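# Slide the open parts bin into the shelf gap

## Task

Move the open-fronted bin that sits on the table into the empty slot in the shelf's row of bins. Its open side must face outward like its neighbours, and its parts must stay inside it. The board overhead is low, so the bin may need tilting on the way in. Push it fully home, behind the shelf's front lip, without disturbing the parts in the other bins.

## Robot and tools

Robot: two arms, left_arm and right_arm, each with a two-finger gripper. left_arm is the robot's own left and sits on the +y side; the names do not match image sides. Base roots: left_arm at (-0.047, +0.235, +0.431) m, right_arm at (-0.047, -0.235, +0.431) m.

Scene frame: origin at table-top height (z = 0) above the centre of the robot's foot. +x points out over the table (its near edge is near x = +0.15 m), +y to the robot's left, +z up. The table may be rotated relative to the robot. Reported end_effector_position (metres) and end_effector_quat_wxyz use this frame; they can be off by a few centimetres, more at long reach. The position is the point between the finger pads, about 1 cm behind the tips. Fingers point along the gripper's +z and open and close along its y.

Command rows: every moving call uses rows of 14 numbers, each in [-1, 1]: dx, dy, dz, rx, ry, rz, opening for left_arm, then the same seven for right_arm. Both arms always appear. dx..rz are an offset, not a pose: they count from that arm's Hand target as it stood when the action or move began, along that Hand target's own axes (not scene axes). 1.0 equals 0.6 m of travel or 180 degrees; rx, ry, rz form one rotation vector. The opening is absolute: +1 fully open (0.094 m), -1 closed. Sending 0 for an arm's six pose numbers re-requests its current Hand target; to keep a gripper unchanged, resend its present opening, since 0 means half open.

execute_actions(actions, cameras): actions is a list of actions; each action is a list of up to 15 rows, one row per 1/30 s step, and a short action repeats its last row to fill 15 steps. All rows in one action are offsets from the same start pose, so a repeated offset in a later action moves further. An empty list just returns state and images.

move(target, speed, blend, opening_speed, blocking, cameras): target is one 14-number row or a list of up to 15 rows, all offsets from the Hand targets at the move's start (not from the previous row). Paths are straight, end together, last at least 0.5 s and are cut at 10 s. speed is m/s (0.002 to 4.3, default 0.25; rotation up to twice that in rad/s), one value or one per target. blend (m) rounds corners in a list. opening_speed (at least 0.2 per second on the -1..1 scale) closes fingers gradually; use a low value on fragile parts. blocking=false returns after about 0.5 s while the move continues. Moves do not avoid obstacles or the other arm. Keep paths away from an arm's own base, which can flip its shoulder posture. The result adds a move: line: done (at rest within 10 mm and 2 degrees), off_target, moving, held, fault, plus limits such as paced (pose clipped) or held (steps withheld).

wait(seconds 0 to 10, cameras) lets the scene run on last commands. stop(cameras) brakes a running move. zoom_image(camera, region [x0, y0, x1, y1] in pixels, at most 504 by 504) enlarges part of the newest image from cam_head_left, cam_head_right, cam_left_wrist or cam_right_wrist (all 896x504). read_manual gives licence texts only. finished_scene(scene) ends the current scene irreversibly; the bin must stay placed without the robot holding it.

Results: robot state, camera images, Hand target (last commanded pose after clipping; next offsets start here), Tool commands, Joint positions (last number per arm is measured opening in metres), Joint torques (include arm weight; joints 3 and 4 wrap at ±28 N m), Joint velocities (may read within noise), grip_measured (opening on the command scale; reads a few mm off, and below the object's width when squeezing), grip_effort_nm (gripper motor effort, negative closing; not a pad force). execute_actions results also list positions at some steps.

Behaviour: orientation commands are clipped to 40 degrees from the measured orientation each step. Friction and weight can leave a gripper a centimetre or more short of its target in free air; resending or adding the missing offset fixes it. An arm blocked by an object keeps pushing until moved away; command a target back past the gripper to relieve it. Grip force is roughly 50 to 64 N per pad; command an opening well above grip_measured to release.

Avoid: dropping the bin or spilling parts, releasing while things move, fast contacts and hard pushes (faster moves and deeper targets press harder), the arms striking or gripping each other, and anything leaving the table. A clearance check may withhold commands that bring the arms close, but not gripper-to-gripper contact. Long holding, stretched reach or pushing at an unreachable pose heats motors; a MOTOR HOT line warns, and at 100 °C the arm goes limp for 30 to 60 s or more. Loose objects may occasionally be nudged by outside disturbances. Camera calibrations are given per camera and can be slightly off; wrist images may lag during motion.

Each tool is called after ">>>" as name([rows], argument=value, ...), one row to a line, values as JSON.

## Session

>>> execute_actions(actions=[])

Scene clock: 0.00 s.
left_arm: end_effector_position=(+0.3985, +0.3236, +0.2475) grip_measured=+1.000 grip_effort_nm=n/a end_effector_quat_wxyz=(-0.159, +0.523, -0.833, -0.090) | right_arm: end_effector_position=(+0.2528, +0.2014, +0.3564) grip_measured=+1.000 grip_effort_nm=n/a end_effector_quat_wxyz=(+0.366, -0.267, +0.824, +0.340)
Joint positions: left_arm=[0.772 1.827 0.78 -0.029 -0.553 -0.93 0.094] | right_arm=[0.222 2.17 0.677 0.878 0.079 0.074 0.094]
Joint velocities: within noise
Joint torques (N m): no reading
Heat: left arm: hottest waist 35 °C; right arm: hottest wrist roll 35 °C.
Hand target: left_arm +0.4058, +0.3246, +0.2510; +0.166, -0.525, +0.831, +0.087 | right_arm +0.2559, +0.2040, +0.3589; +0.370, -0.265, +0.822, +0.342
Tool commands: left_gripper/opening=+1.0 right_gripper/opening=+1.0

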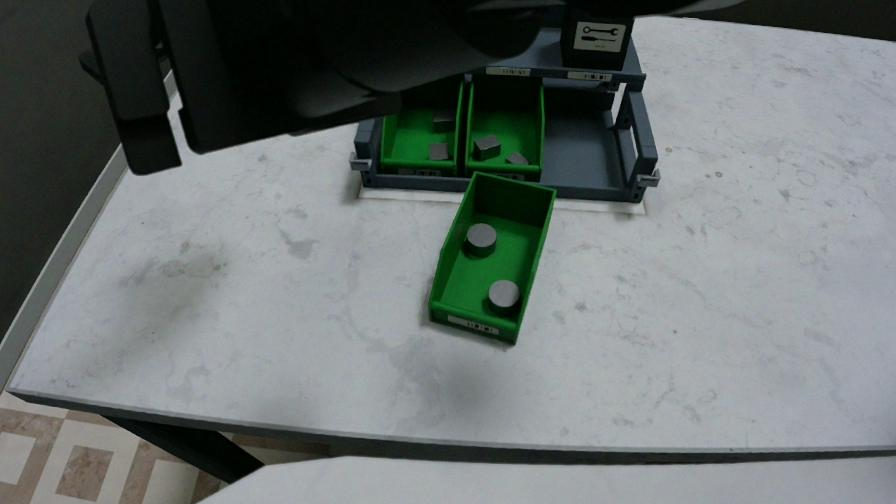

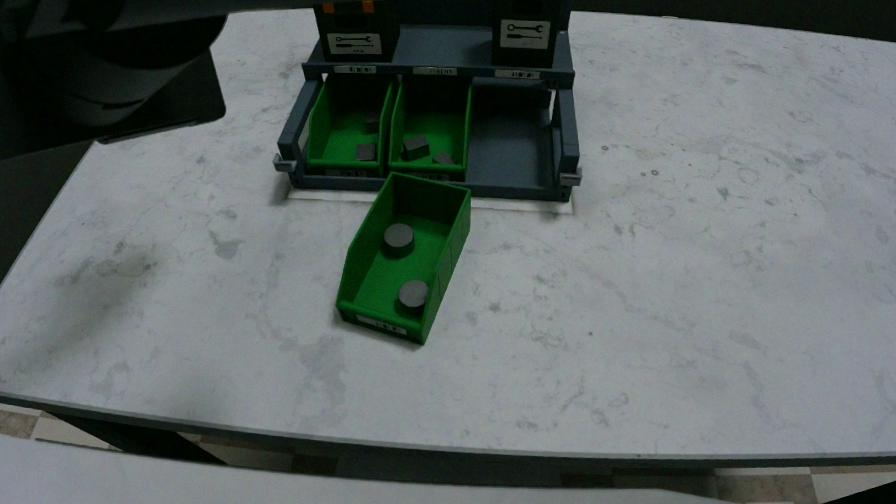

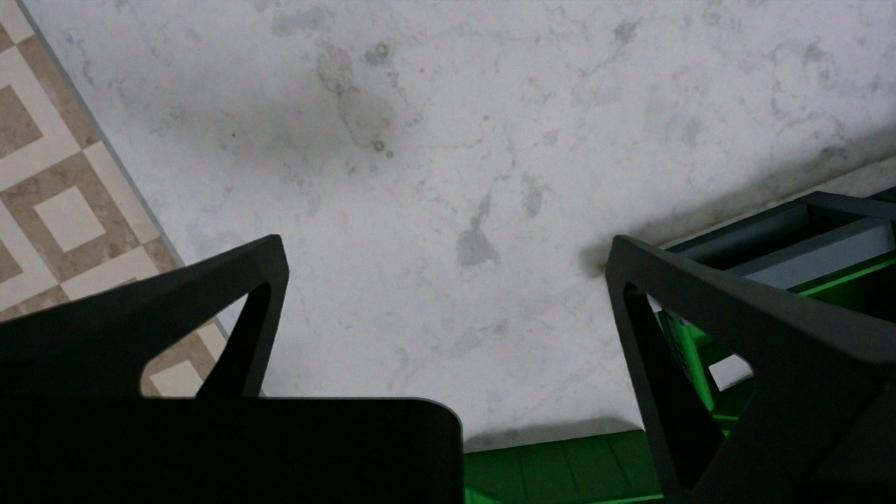

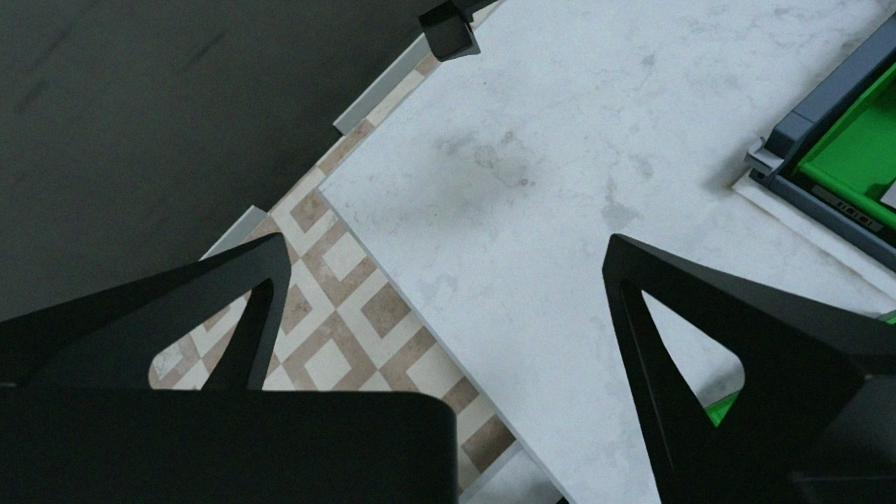

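>>> zoom_image(camera="cam_head_right", region=[260, 0, 620, 210])

>>> zoom_image(camera="cam_head_left", region=[340, 60, 680, 360])

Scaled by 1.400.

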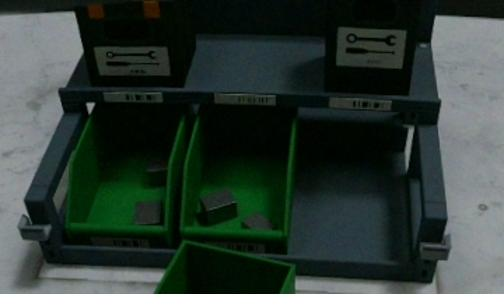

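Scaled by 1.482.

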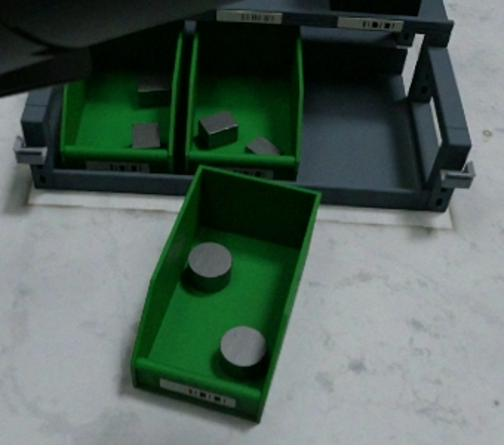

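>>> move([
  [-0.1335, 0.2345, -0.0447, 0, 0, 0, 1, 0.188, -0.4918, -0.1293, 0.2875, -0.2663, -0.0623, 1],
], speed=0.25)

Scene clock: 23.47 s.
left_arm: end_effector_position=(+0.3075, +0.4397, +0.2971) grip_measured=+1.000 grip_effort_nm=-0.002 end_effector_quat_wxyz=(-0.160, +0.525, -0.832, -0.086) | right_arm: end_effector_position=(+0.3634, -0.0602, +0.2038) grip_measured=+1.000 grip_effort_nm=-0.037 end_effector_quat_wxyz=(+0.495, +0.023, +0.868, -0.030)
Joint positions: left_arm=[1.108 1.51 0.551 0.028 -0.363 -0.62 0.094] | right_arm=[-0.23 2.605 0.711 1.568 0.641 -0.094 0.094]
Joint velocities: within noise
Joint torques (N m): left_arm=[-1.44 -10.4 2.51 1.13 -0.02 0.04] | right_arm=[5.54 -10.05 -0.99 2.21 0.03 0.06]
Heat: left arm: hottest waist 34 °C; right arm: hottest wrist pitch 35 °C.
Hand target: left_arm +0.3059, +0.4447, +0.3012; +0.166, -0.525, +0.831, +0.087 | right_arm +0.3598, -0.0604, +0.2002; +0.762, +0.000, +0.648, -0.001
Off the commanded pose: left_arm 0.007 m, 1 deg | right_arm 0.005 m, 41 deg; orientation clipped.
joint sent to its limit (right arm) — joint 4 (wrist pitch), upper limit. The joint targets are off in orientation, not in position.
move: off_target (right_arm); limits=paced
camera_calibration:
cam_left_wrist: T_world_to_cam=[[0.905352, -0.423984, 0.0239841, -0.0986241], [-0.417115, -0.877242, 0.237617, 0.450103], [-0.0797061, -0.225131, -0.971063, 0.536369], [0, 0, 0, 1]] pos_world=[0.319786, 0.473788, 0.416261]
cam_right_wrist: T_world_to_cam=[[-0.0693035, -0.997395, 0.0199818, -0.0384742], [-0.911426, 0.0551611, -0.40775, 0.423755], [0.405586, -0.0464704, -0.912875, 0.158061], [0, 0, 0, 1]] pos_world=[0.319447, -0.0544036, 0.317845]

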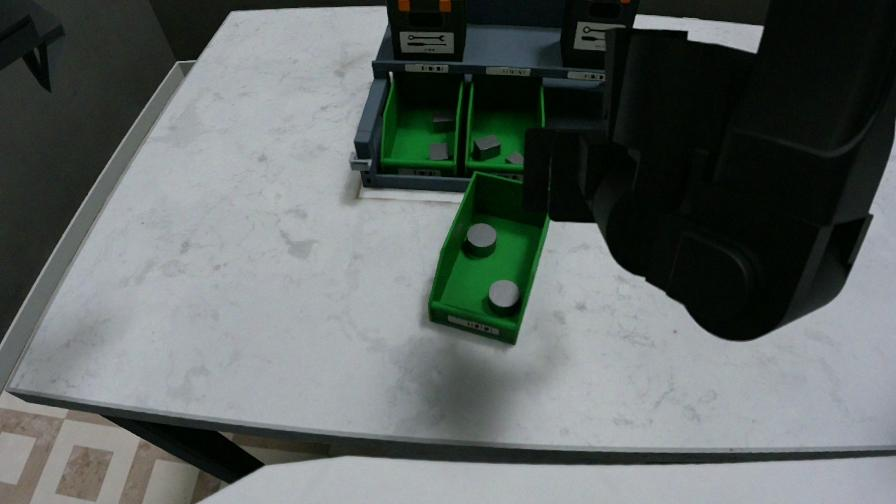

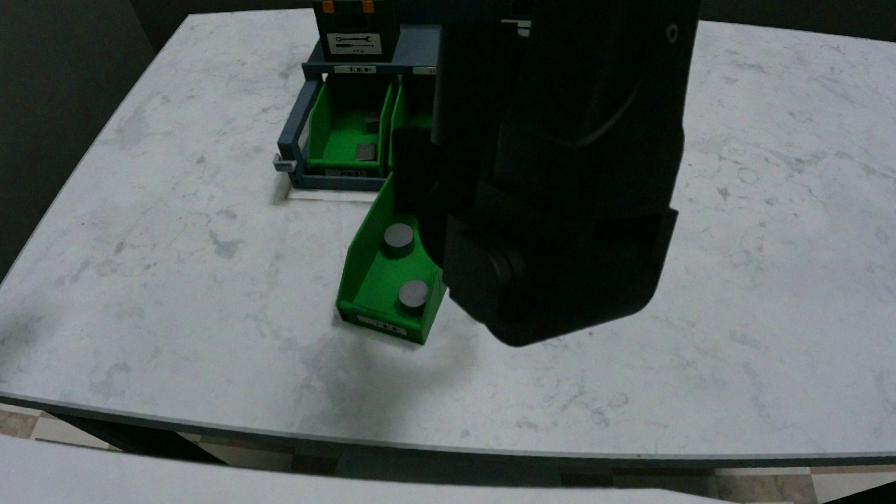

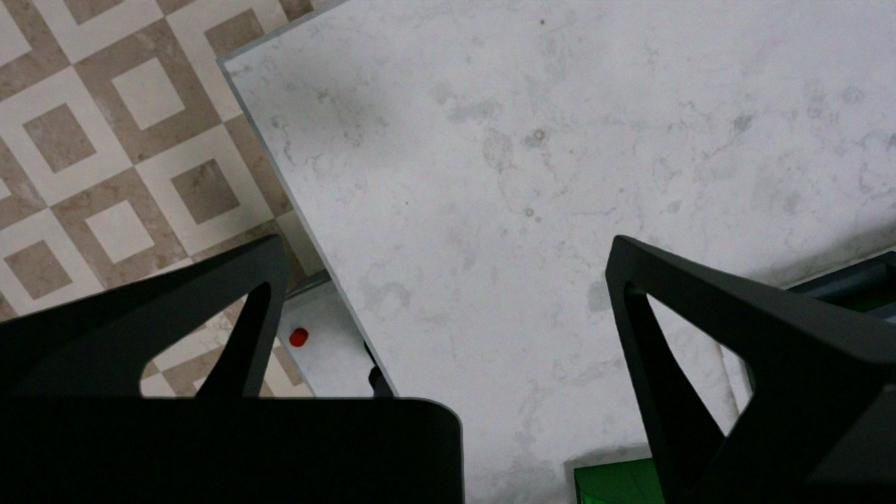

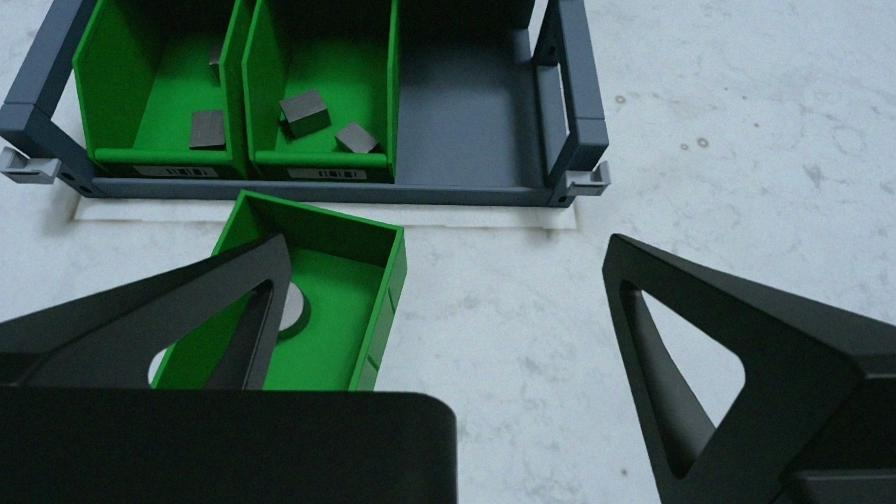

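>>> zoom_image(camera="cam_right_wrist", region=[380, 0, 640, 240])

>>> zoom_image(camera="cam_right_wrist", region=[0, 0, 440, 240])

Scaled by 1.938.

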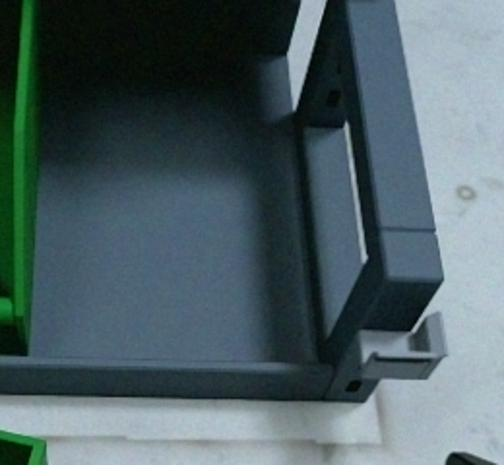

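Scaled by 1.145.

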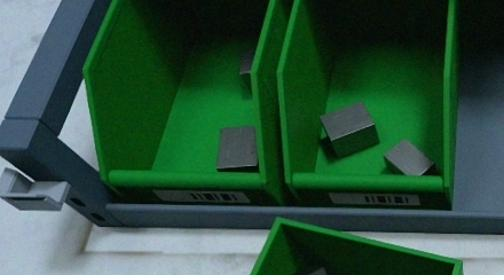

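>>> move([
  [0, 0, 0, 0, 0, 0, 1, 0.0265, 0.1917, -0.1478, -0.3597, 0.4602, -0.3059, 0.3],
], speed=0.3)

Scene clock: 43.83 s.
left_arm: end_effector_position=(+0.3073, +0.4396, +0.2970) grip_measured=+1.000 grip_effort_nm=0.012 end_effector_quat_wxyz=(-0.160, +0.525, -0.832, -0.086) | right_arm: end_effector_position=(+0.2783, +0.0495, +0.1745) grip_measured=+0.302 grip_effort_nm=-0.139 end_effector_quat_wxyz=(+0.003, -0.606, +0.795, -0.001)
Joint positions: left_arm=[1.108 1.51 0.55 0.028 -0.363 -0.619 0.094] | right_arm=[-0.057 2.319 1.015 -0.238 0.363 -0.658 0.061]
Joint velocities: within noise
Joint torques (N m): left_arm=[-1.44 -10.4 2.52 1.14 -0.02 0.04] | right_arm=[7.24 -12.34 3.17 -0.39 -0.12 -0.04]
Heat: left arm: hottest waist 34 °C; right arm: hottest wrist pitch 35 °C.
Hand target: left_arm +0.3057, +0.4446, +0.3012; +0.166, -0.525, +0.831, +0.087 | right_arm +0.2752, +0.0549, +0.1702; -0.001, -0.615, +0.788, +0.000
Off the commanded pose: left_arm 0.007 m, 1 deg | right_arm 0.008 m, 1 deg.
move: done
camera_calibration:
cam_left_wrist: T_world_to_cam=[[0.905205, -0.424318, 0.0236144, -0.0982173], [-0.417337, -0.877077, 0.237837, 0.449875], [-0.0802068, -0.225146, -0.971018, 0.536487], [0, 0, 0, 1]] pos_world=[0.319686, 0.473688, 0.416261]
cam_right_wrist: T_world_to_cam=[[0.962094, -0.272718, 0.000568961, -0.253833], [-0.223213, -0.786248, 0.576185, 0.00661114], [-0.156689, -0.554471, -0.817319, 0.335912], [0, 0, 0, 1]] pos_world=[0.298321, 0.122226, 0.270882]

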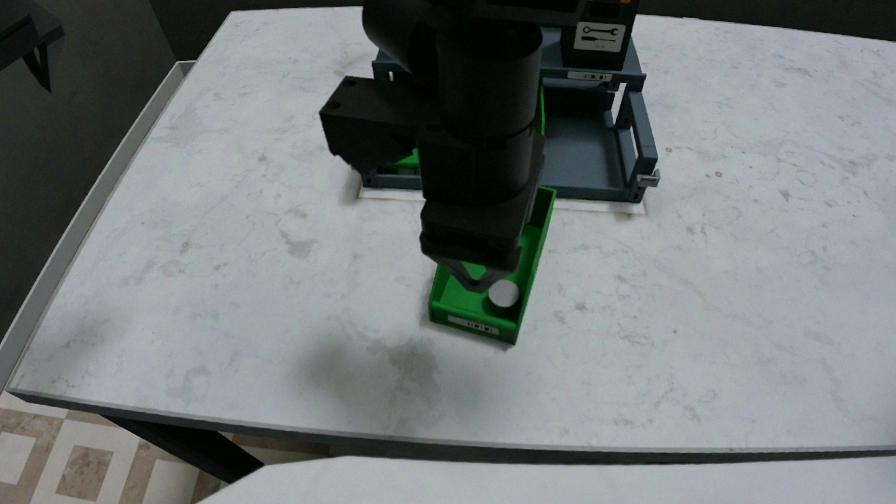

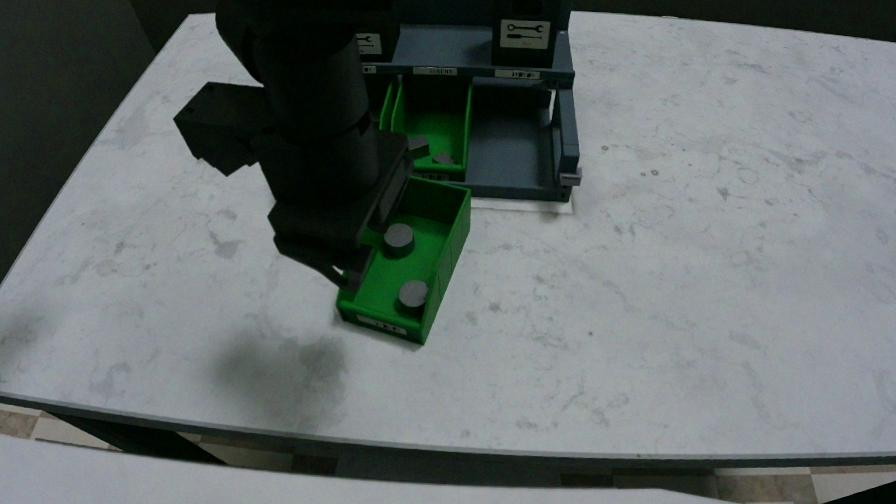

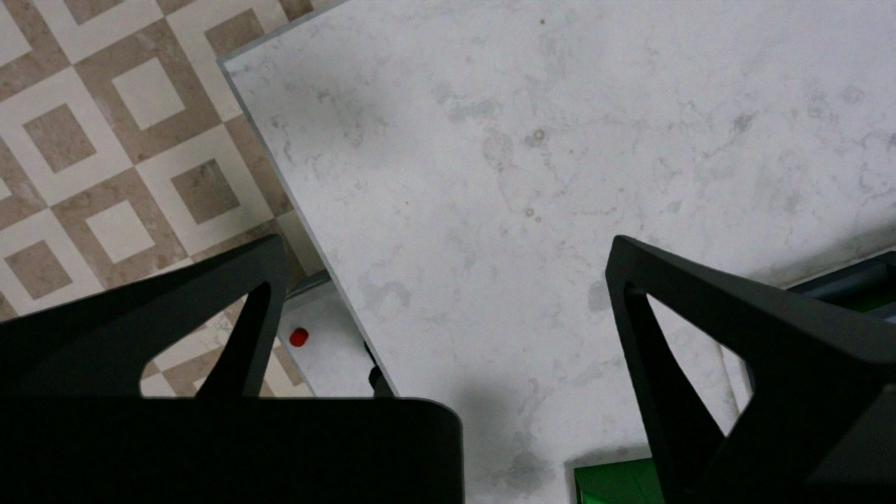

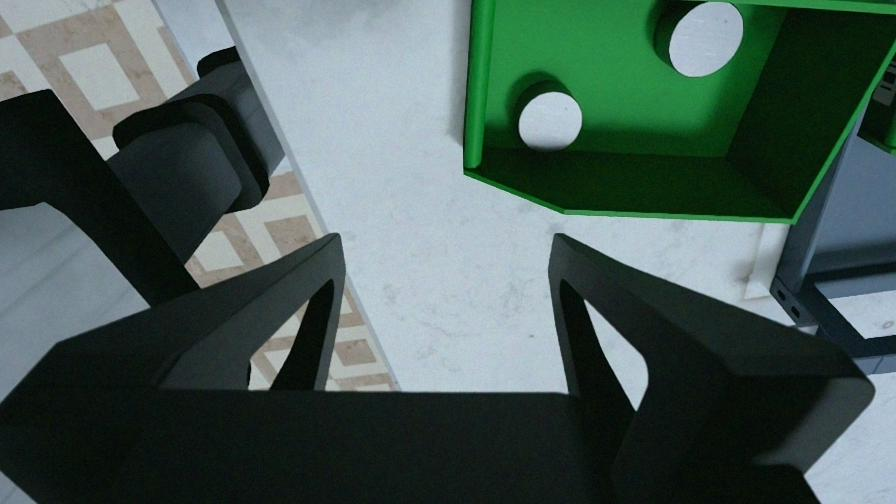

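>>> zoom_image(camera="cam_right_wrist", region=[440, 0, 896, 240])

>>> zoom_image(camera="cam_head_right", region=[320, 150, 500, 360])

Scaled by 1.105.

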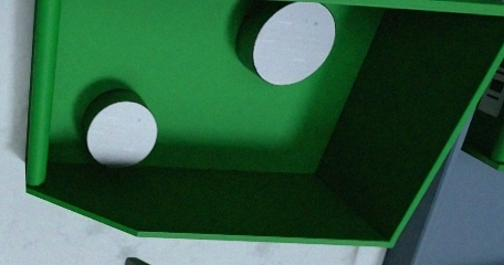

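Scaled by 2.400.

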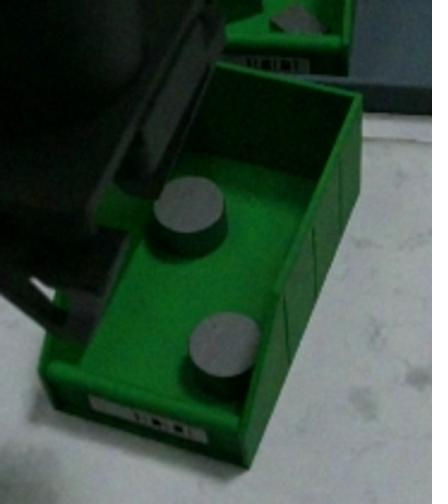

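>>> move([
  [0, 0, 0, 0, 0, 0, 1, -0.0358, -0.0218, 0.1242, 0, 0, 0, -0.45],
], speed=0.15, cameras=["cam_head_left", "cam_head_right", "cam_right_wrist"])

Scene clock: 56.00 s.
left_arm: end_effector_position=(+0.3073, +0.4396, +0.2970) grip_measured=+1.000 grip_effort_nm=0.002 end_effector_quat_wxyz=(-0.160, +0.525, -0.832, -0.086) | right_arm: end_effector_position=(+0.2912, +0.0722, +0.1028) grip_measured=-0.448 grip_effort_nm=-0.149 end_effector_quat_wxyz=(-0.002, -0.615, +0.788, -0.001)
Joint positions: left_arm=[1.108 1.51 0.55 0.028 -0.363 -0.619 0.094] | right_arm=[-0.091 2.522 1.184 -0.202 0.362 -0.712 0.026]
Joint velocities: within noise
Joint torques (N m): left_arm=[-1.44 -10.46 2.51 1.14 -0.02 0.04] | right_arm=[6.65 -13.16 2.54 0.24 -0.15 -0.06]
Heat: left arm: hottest waist 34 °C; right arm: hottest wrist pitch 34 °C.
Hand target: left_arm +0.3057, +0.4446, +0.3012; +0.166, -0.524, +0.831, +0.087 | right_arm +0.2929, +0.0723, +0.0956; -0.001, -0.615, +0.788, +0.000
Off the commanded pose: left_arm 0.007 m, 1 deg | right_arm 0.007 m, 0 deg.
move: done
camera_calibration:
cam_right_wrist: T_world_to_cam=[[0.967827, -0.251551, -0.00575998, -0.262554], [-0.201037, -0.786838, 0.583498, 0.0615001], [-0.151312, -0.563567, -0.812094, 0.290454], [0, 0, 0, 1]] pos_world=[0.31042, 0.146035, 0.198479]
Images, in order (width x height): cam_head_left 896x504, cam_head_right 896x504, cam_right_wrist 896x504.

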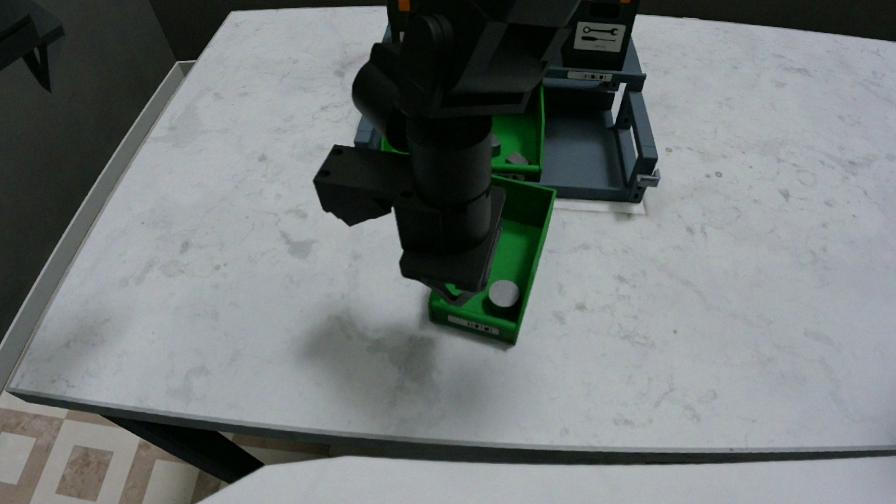

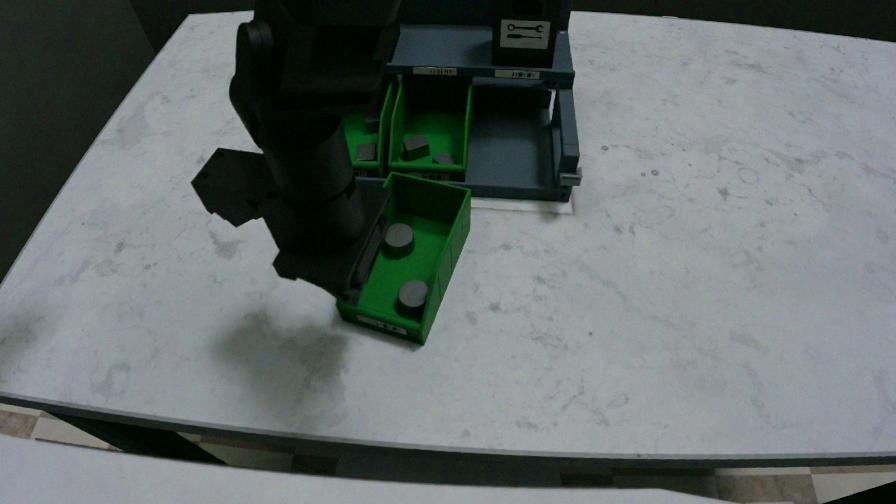

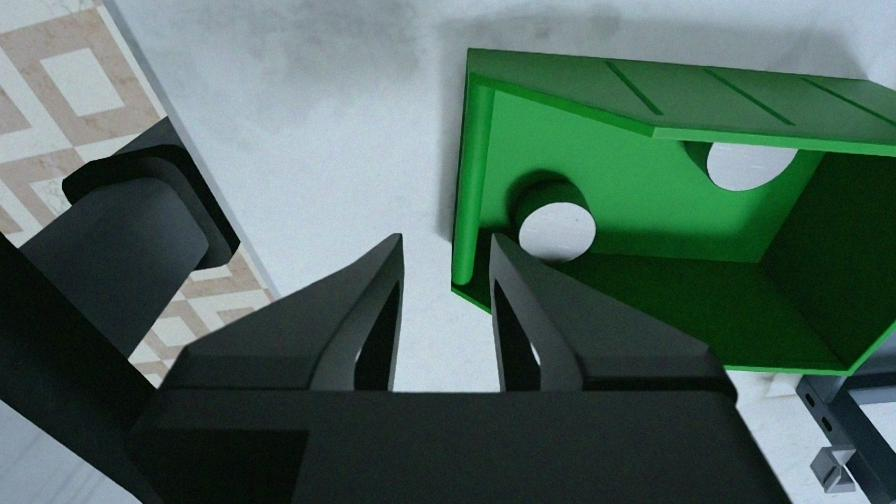

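>>> zoom_image(camera="cam_right_wrist", region=[380, 30, 680, 330])

Scaled by 1.680.

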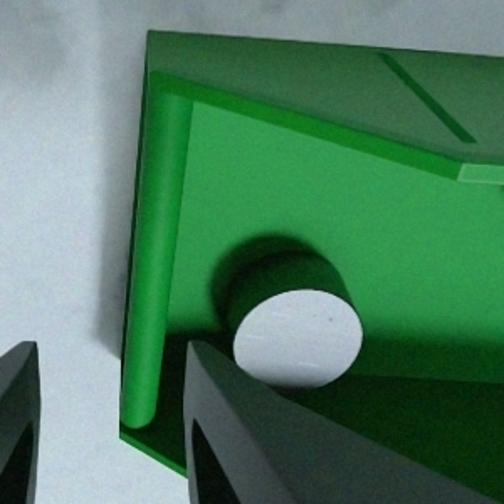

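>>> move([
  [0, 0, 0, 0, 0, 0, 1, 0.0150, -0.0147, 0.05, 0, 0, 0.0206, -0.45],
], speed=0.1, cameras=["cam_head_left", "cam_head_right", "cam_right_wrist"])

Scene clock: 65.83 s.
left_arm: end_effector_position=(+0.3073, +0.4396, +0.2970) grip_measured=+1.000 grip_effort_nm=0.002 end_effector_quat_wxyz=(-0.160, +0.525, -0.832, -0.086) | right_arm: end_effector_position=(+0.2990, +0.0619, +0.0732) grip_measured=-0.448 grip_effort_nm=-0.144 end_effector_quat_wxyz=(-0.001, -0.595, +0.804, -0.001)
Joint positions: left_arm=[1.108 1.51 0.55 0.028 -0.363 -0.619 0.094] | right_arm=[-0.14 2.582 1.219 -0.158 0.36 -0.713 0.026]
Joint velocities: within noise
Joint torques (N m): left_arm=[-1.44 -10.4 2.52 1.14 -0.02 0.04] | right_arm=[6.71 -13.27 2.1 0.4 -0.15 0.07]
Heat: left arm: hottest waist 34 °C; right arm: hottest shoulder 34 °C.
Hand target: left_arm +0.3057, +0.4447, +0.3012; +0.166, -0.525, +0.831, +0.087 | right_arm +0.2992, +0.0614, +0.0656; -0.001, -0.589, +0.808, +0.000
Off the commanded pose: left_arm 0.007 m, 1 deg | right_arm 0.008 m, 1 deg.
move: done
camera_calibration:
cam_right_wrist: T_world_to_cam=[[0.9536, -0.301035, -0.00499363, -0.265599], [-0.241901, -0.775944, 0.582576, 0.0838622], [-0.17925, -0.554336, -0.812761, 0.26965], [0, 0, 0, 1]] pos_world=[0.321896, 0.134595, 0.168979]
Images, in order (width x height): cam_head_left 896x504, cam_head_right 896x504, cam_right_wrist 896x504.

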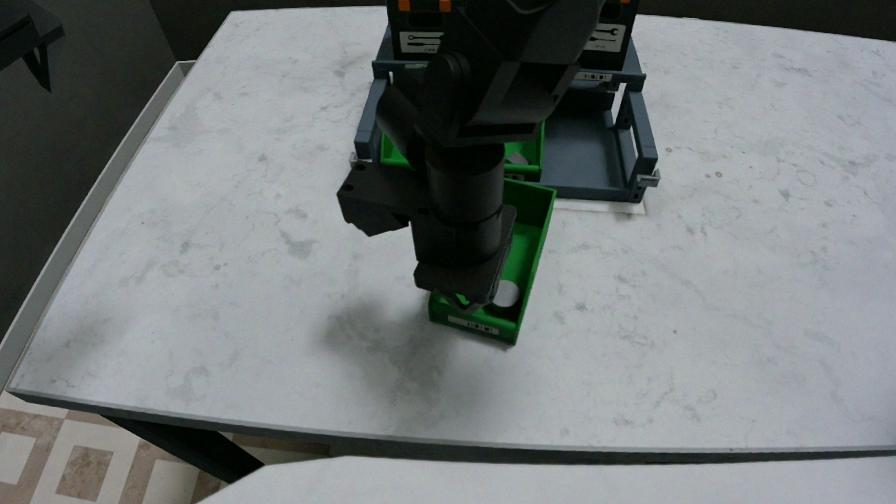

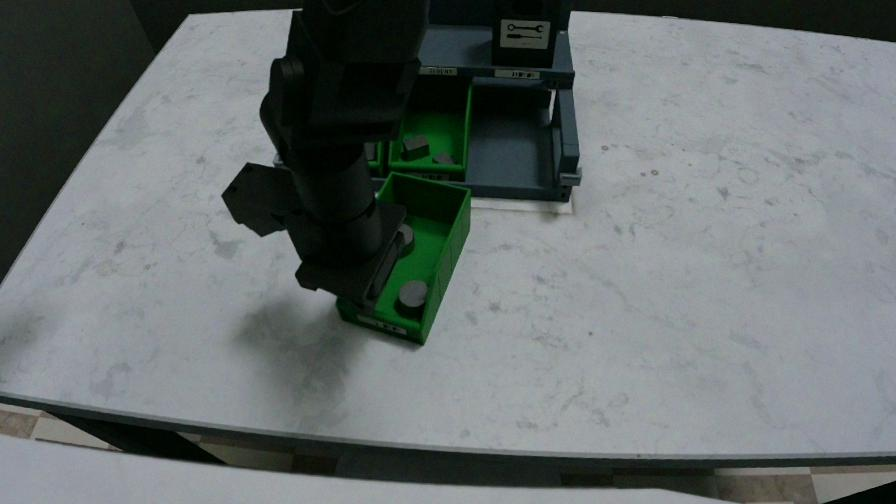

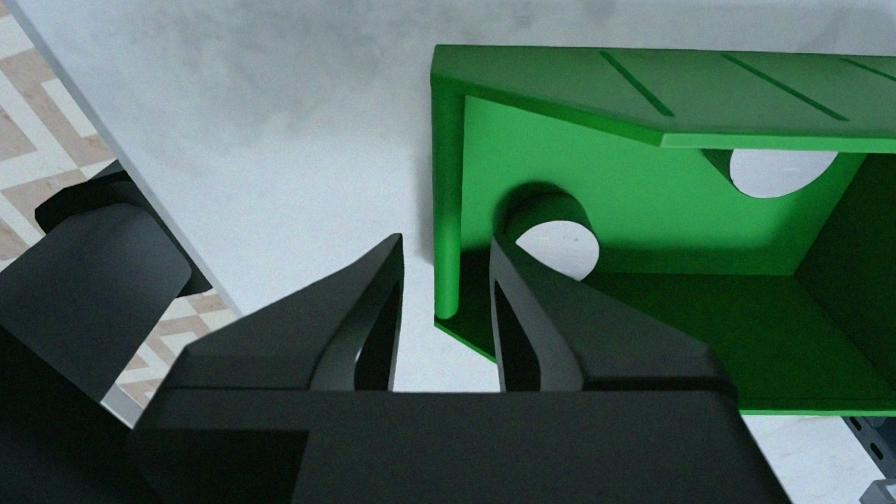

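>>> move([
  [0, 0, 0, 0, 0, 0, 1, 0, 0, 0.05, 0, 0, 0, -0.55],
  [0, 0, 0, 0, 0, 0, 1, 0, 0, 0.0783, 0, 0, 0, -0.55],
], speed=[0.1, 0.05], cameras=["cam_head_left", "cam_right_wrist"])

Scene clock: 69.33 s.
left_arm: end_effector_position=(+0.3073, +0.4396, +0.2970) grip_measured=+1.000 grip_effort_nm=0.002 end_effector_quat_wxyz=(-0.160, +0.525, -0.832, -0.086) | right_arm: end_effector_position=(+0.3007, +0.0646, +0.0283) grip_measured=-0.548 grip_effort_nm=-0.139 end_effector_quat_wxyz=(+0.001, -0.590, +0.807, -0.001)
Joint positions: left_arm=[1.108 1.51 0.55 0.028 -0.363 -0.619 0.094] | right_arm=[-0.171 2.693 1.303 -0.114 0.358 -0.737 0.021]
Joint velocities: within noise
Joint torques (N m): left_arm=[-1.44 -10.46 2.51 1.13 -0.02 0.04] | right_arm=[6.18 -13.16 1.66 0.43 -0.15 -0.06]
Heat: left arm: hottest waist 34 °C; right arm: hottest shoulder 34 °C.
Hand target: left_arm +0.3057, +0.4447, +0.3012; +0.166, -0.525, +0.831, +0.087 | right_arm +0.2991, +0.0614, +0.0186; -0.001, -0.590, +0.808, +0.000
Off the commanded pose: left_arm 0.007 m, 1 deg | right_arm 0.010 m, 0 deg.
move: done
camera_calibration:
cam_right_wrist: T_world_to_cam=[[0.950144, -0.311805, -0.0021493, -0.264924], [-0.252873, -0.77456, 0.579752, 0.115771], [-0.182434, -0.550304, -0.81479, 0.235728], [0, 0, 0, 1]] pos_world=[0.323996, 0.136789, 0.124381]
Images, in order (width x height): cam_head_left 896x504, cam_right_wrist 896x504.

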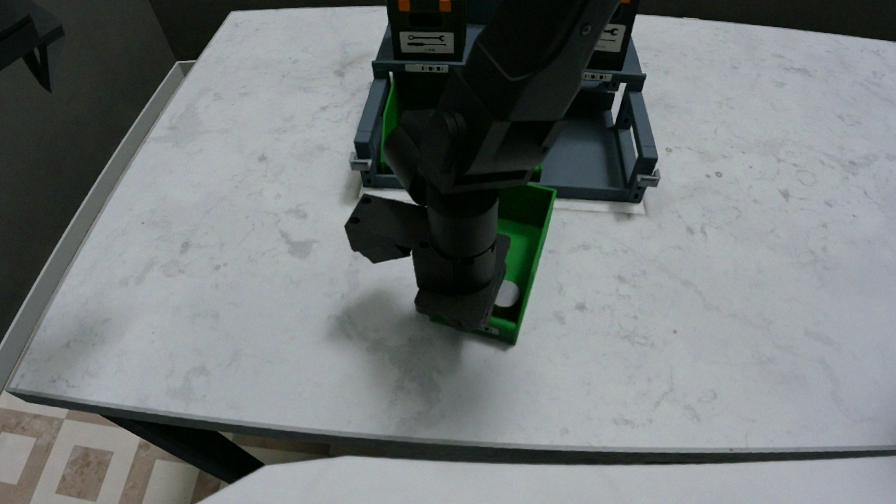

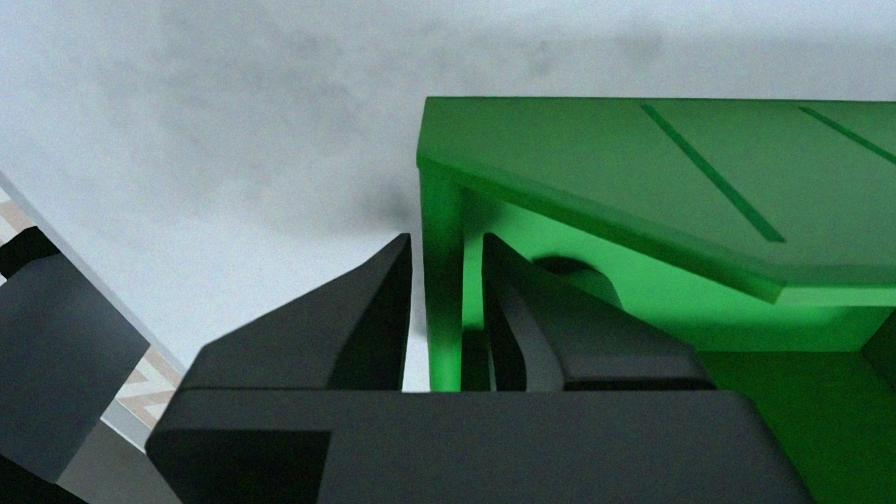

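>>> move([
  [0, 0, 0, 0, 0, 0, 1, 0, 0, 0, 0, 0, 0, -0.95],
], speed=0.05, opening_speed=0.25, cameras=["cam_head_left", "cam_right_wrist"])

Scene clock: 72.27 s.
left_arm: end_effector_position=(+0.3073, +0.4396, +0.2970) grip_measured=+1.000 grip_effort_nm=0.007 end_effector_quat_wxyz=(-0.160, +0.525, -0.832, -0.086) | right_arm: end_effector_position=(+0.3002, +0.0648, +0.0279) grip_measured=-0.819 grip_effort_nm=-1.067 end_effector_quat_wxyz=(+0.001, -0.592, +0.806, +0.000)
Joint positions: left_arm=[1.108 1.51 0.55 0.028 -0.363 -0.619 0.094] | right_arm=[-0.171 2.694 1.303 -0.114 0.357 -0.741 0.008]
Joint velocities: within noise
Joint torques (N m): left_arm=[-1.44 -10.4 2.52 1.14 -0.02 0.04] | right_arm=[6.24 -12.92 1.91 0.38 -0.12 -0.04]
Heat: left arm: hottest waist 34 °C; right arm: hottest shoulder 34 °C.
Hand target: left_arm +0.3057, +0.4447, +0.3012; +0.166, -0.525, +0.831, +0.087 | right_arm +0.2992, +0.0615, +0.0186; -0.001, -0.589, +0.808, +0.000
Off the commanded pose: left_arm 0.007 m, 1 deg | right_arm 0.010 m, 0 deg.
move: done
camera_calibration:
cam_right_wrist: T_world_to_cam=[[0.95174, -0.306882, -0.00373073, -0.265095], [-0.248078, -0.776411, 0.579348, 0.114715], [-0.180688, -0.550463, -0.815072, 0.23486], [0, 0, 0, 1]] pos_world=[0.323197, 0.136994, 0.123979]
Images, in order (width x height): cam_head_left 896x504, cam_right_wrist 896x504.

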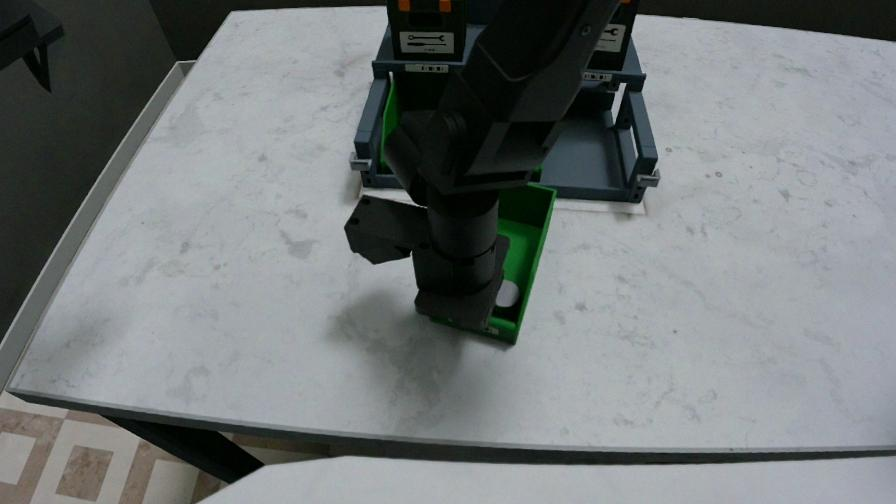

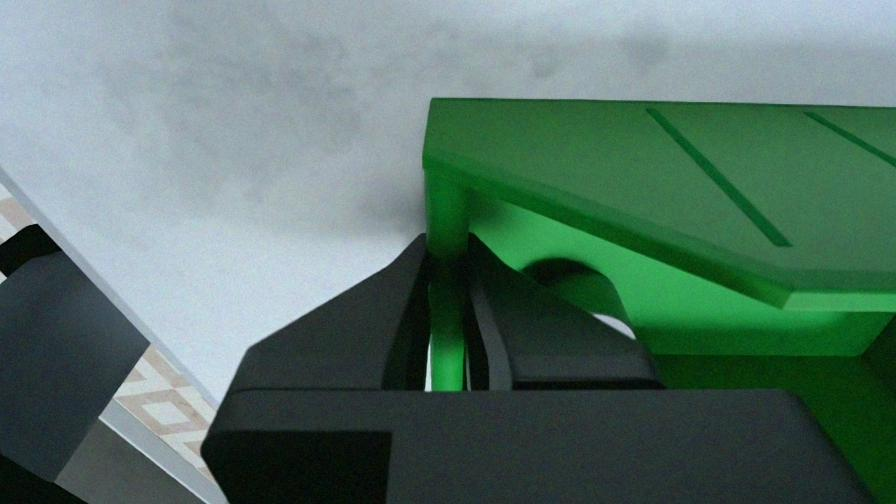

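>>> move([
  [0, 0, 0, 0, 0, 0, 1, 0, 0, -0.05, 0, 0, 0, -0.95],
], speed=0.05, cameras=["cam_head_left", "cam_head_right", "cam_right_wrist"])

Scene clock: 74.17 s.
left_arm: end_effector_position=(+0.3073, +0.4396, +0.2970) grip_measured=+1.000 grip_effort_nm=0.002 end_effector_quat_wxyz=(-0.160, +0.525, -0.832, -0.086) | right_arm: end_effector_position=(+0.2886, +0.0557, +0.0343) grip_measured=-0.820 grip_effort_nm=-1.072 end_effector_quat_wxyz=(-0.010, -0.593, +0.805, +0.002)
Joint positions: left_arm=[1.108 1.51 0.55 0.028 -0.363 -0.619 0.094] | right_arm=[-0.171 2.674 1.263 -0.118 0.355 -0.735 0.008]
Joint velocities: within noise
Joint torques (N m): left_arm=[-1.49 -10.46 2.51 1.13 -0.03 0.04] | right_arm=[7.88 -17.26 0.59 -0.51 -0.01 0.14]
Heat: left arm: hottest waist 34 °C; right arm: hottest shoulder 35 °C.
Hand target: left_arm +0.3057, +0.4447, +0.3012; +0.166, -0.525, +0.831, +0.087 | right_arm +0.2992, +0.0615, +0.0486; -0.001, -0.589, +0.808, +0.000
Off the commanded pose: left_arm 0.007 m, 1 deg | right_arm 0.019 m, 1 deg.
move: off_target (right_arm)
camera_calibration:
cam_right_wrist: T_world_to_cam=[[0.95215, -0.304981, -0.0199061, -0.256496], [-0.234695, -0.771331, 0.591581, 0.0964857], [-0.195775, -0.558602, -0.806, 0.237535], [0, 0, 0, 1]] pos_world=[0.313371, 0.128883, 0.129268]
Images, in order (width x height): cam_head_left 896x504, cam_head_right 896x504, cam_right_wrist 896x504.

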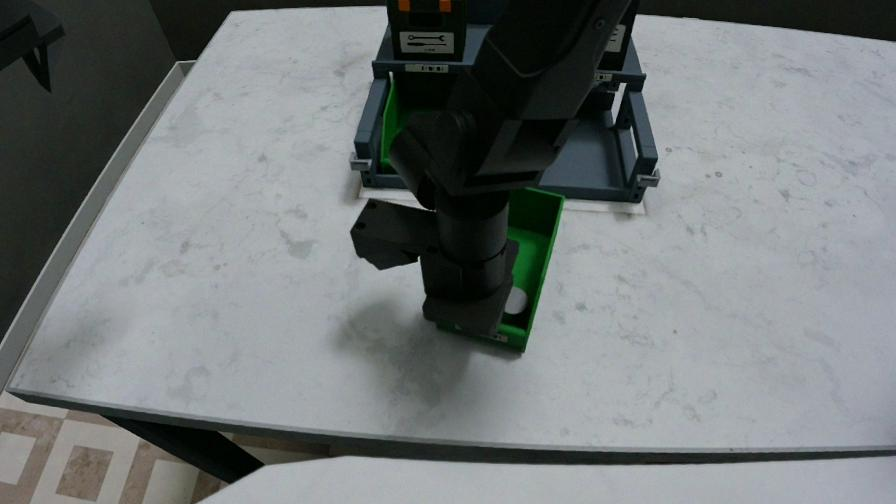

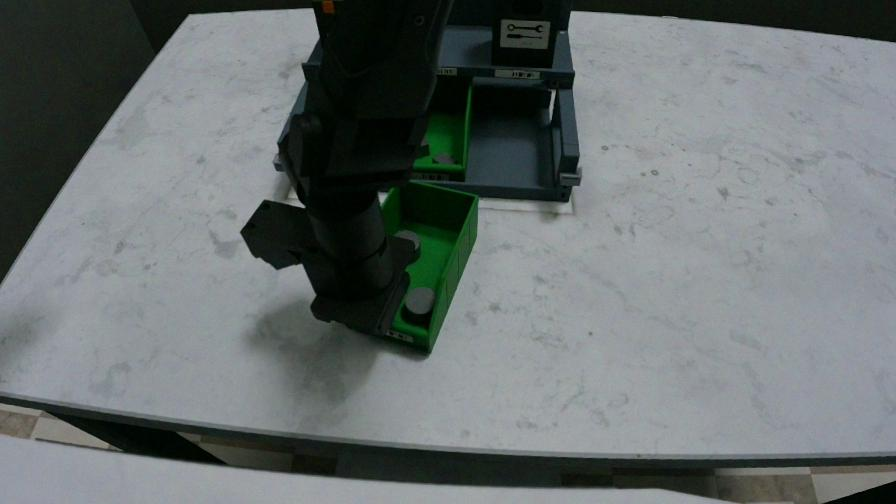

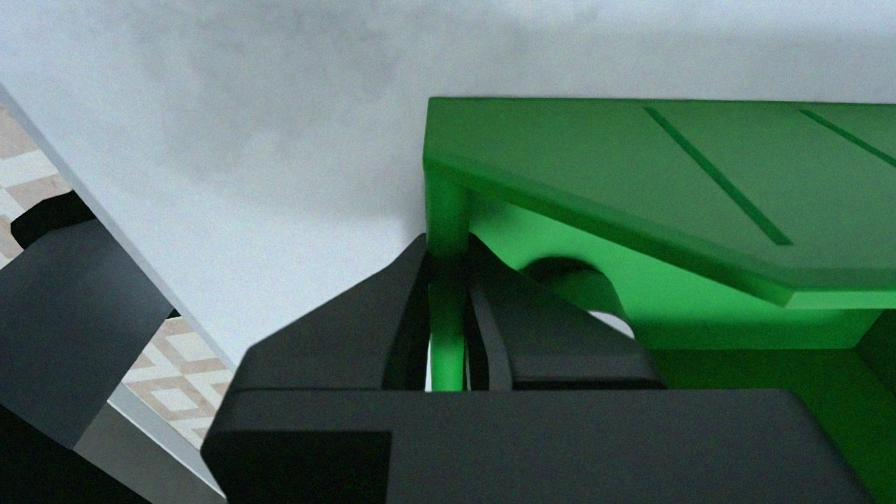

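>>> move([
  [0, 0, 0, 0, 0, 0, 1, 0, 0, -0.05, 0, 0, 0, -0.95],
], speed=0.05, cameras=["cam_head_left", "cam_head_right", "cam_right_wrist"])

Scene clock: 76.50 s.
left_arm: end_effector_position=(+0.3073, +0.4396, +0.2970) grip_measured=+1.000 grip_effort_nm=0.007 end_effector_quat_wxyz=(-0.160, +0.525, -0.832, -0.086) | right_arm: end_effector_position=(+0.2894, +0.0524, +0.0621) grip_measured=-0.822 grip_effort_nm=-1.067 end_effector_quat_wxyz=(-0.013, -0.589, +0.808, +0.002)
Joint positions: left_arm=[1.108 1.51 0.55 0.028 -0.363 -0.619 0.094] | right_arm=[-0.157 2.603 1.214 -0.151 0.354 -0.708 0.008]
Joint velocities: within noise
Joint torques (N m): left_arm=[-1.38 -10.4 2.52 1.13 -0.02 0.04] | right_arm=[8.94 -16.97 0.88 -0.44 0.06 0.09]
Heat: left arm: hottest waist 34 °C; right arm: hottest shoulder 35 °C.
Hand target: left_arm +0.3057, +0.4447, +0.3012; +0.166, -0.525, +0.831, +0.087 | right_arm +0.2991, +0.0614, +0.0786; -0.001, -0.590, +0.808, +0.000
Off the commanded pose: left_arm 0.007 m, 1 deg | right_arm 0.021 m, 1 deg.
move: off_target (right_arm)
camera_calibration:
cam_right_wrist: T_world_to_cam=[[0.948741, -0.315082, -0.0247822, -0.255963], [-0.239339, -0.767451, 0.594757, 0.078582], [-0.206416, -0.558339, -0.803524, 0.261157], [0, 0, 0, 1]] pos_world=[0.315558, 0.125472, 0.156765]
Images, in order (width x height): cam_head_left 896x504, cam_head_right 896x504, cam_right_wrist 896x504.

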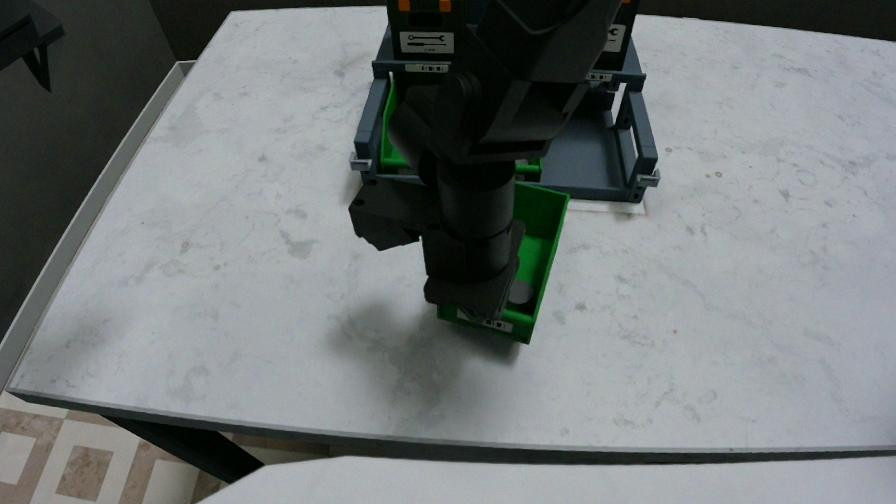

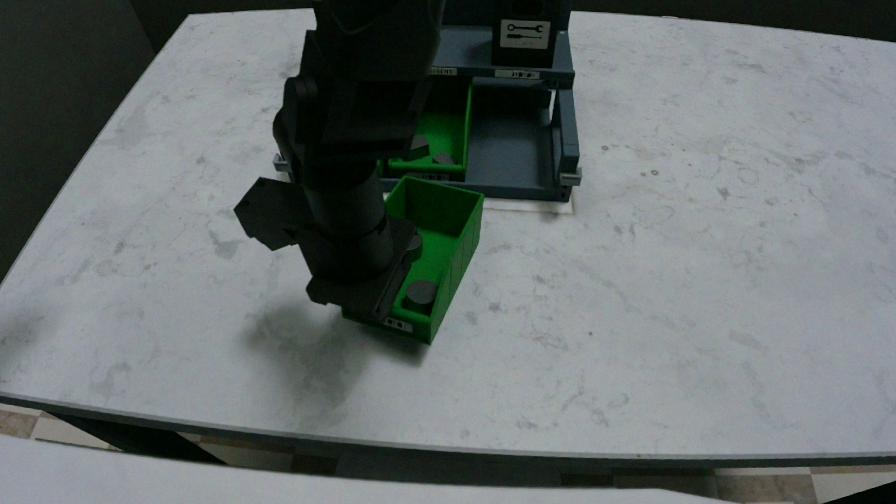

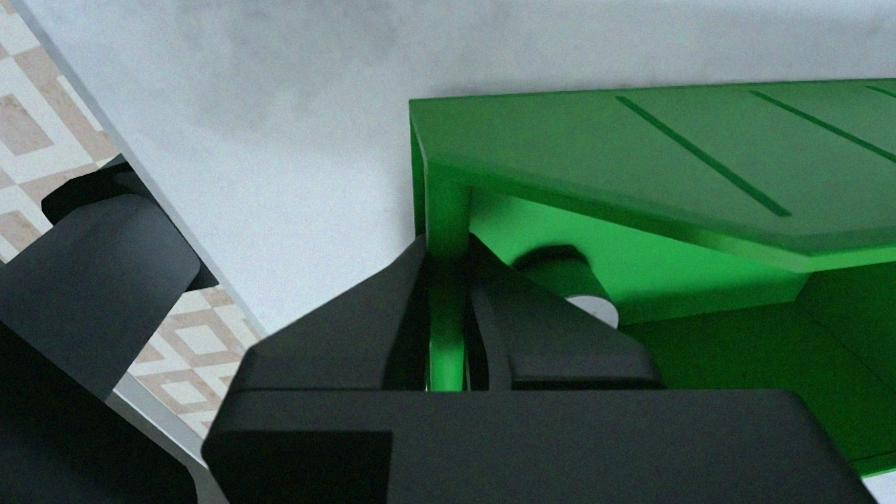

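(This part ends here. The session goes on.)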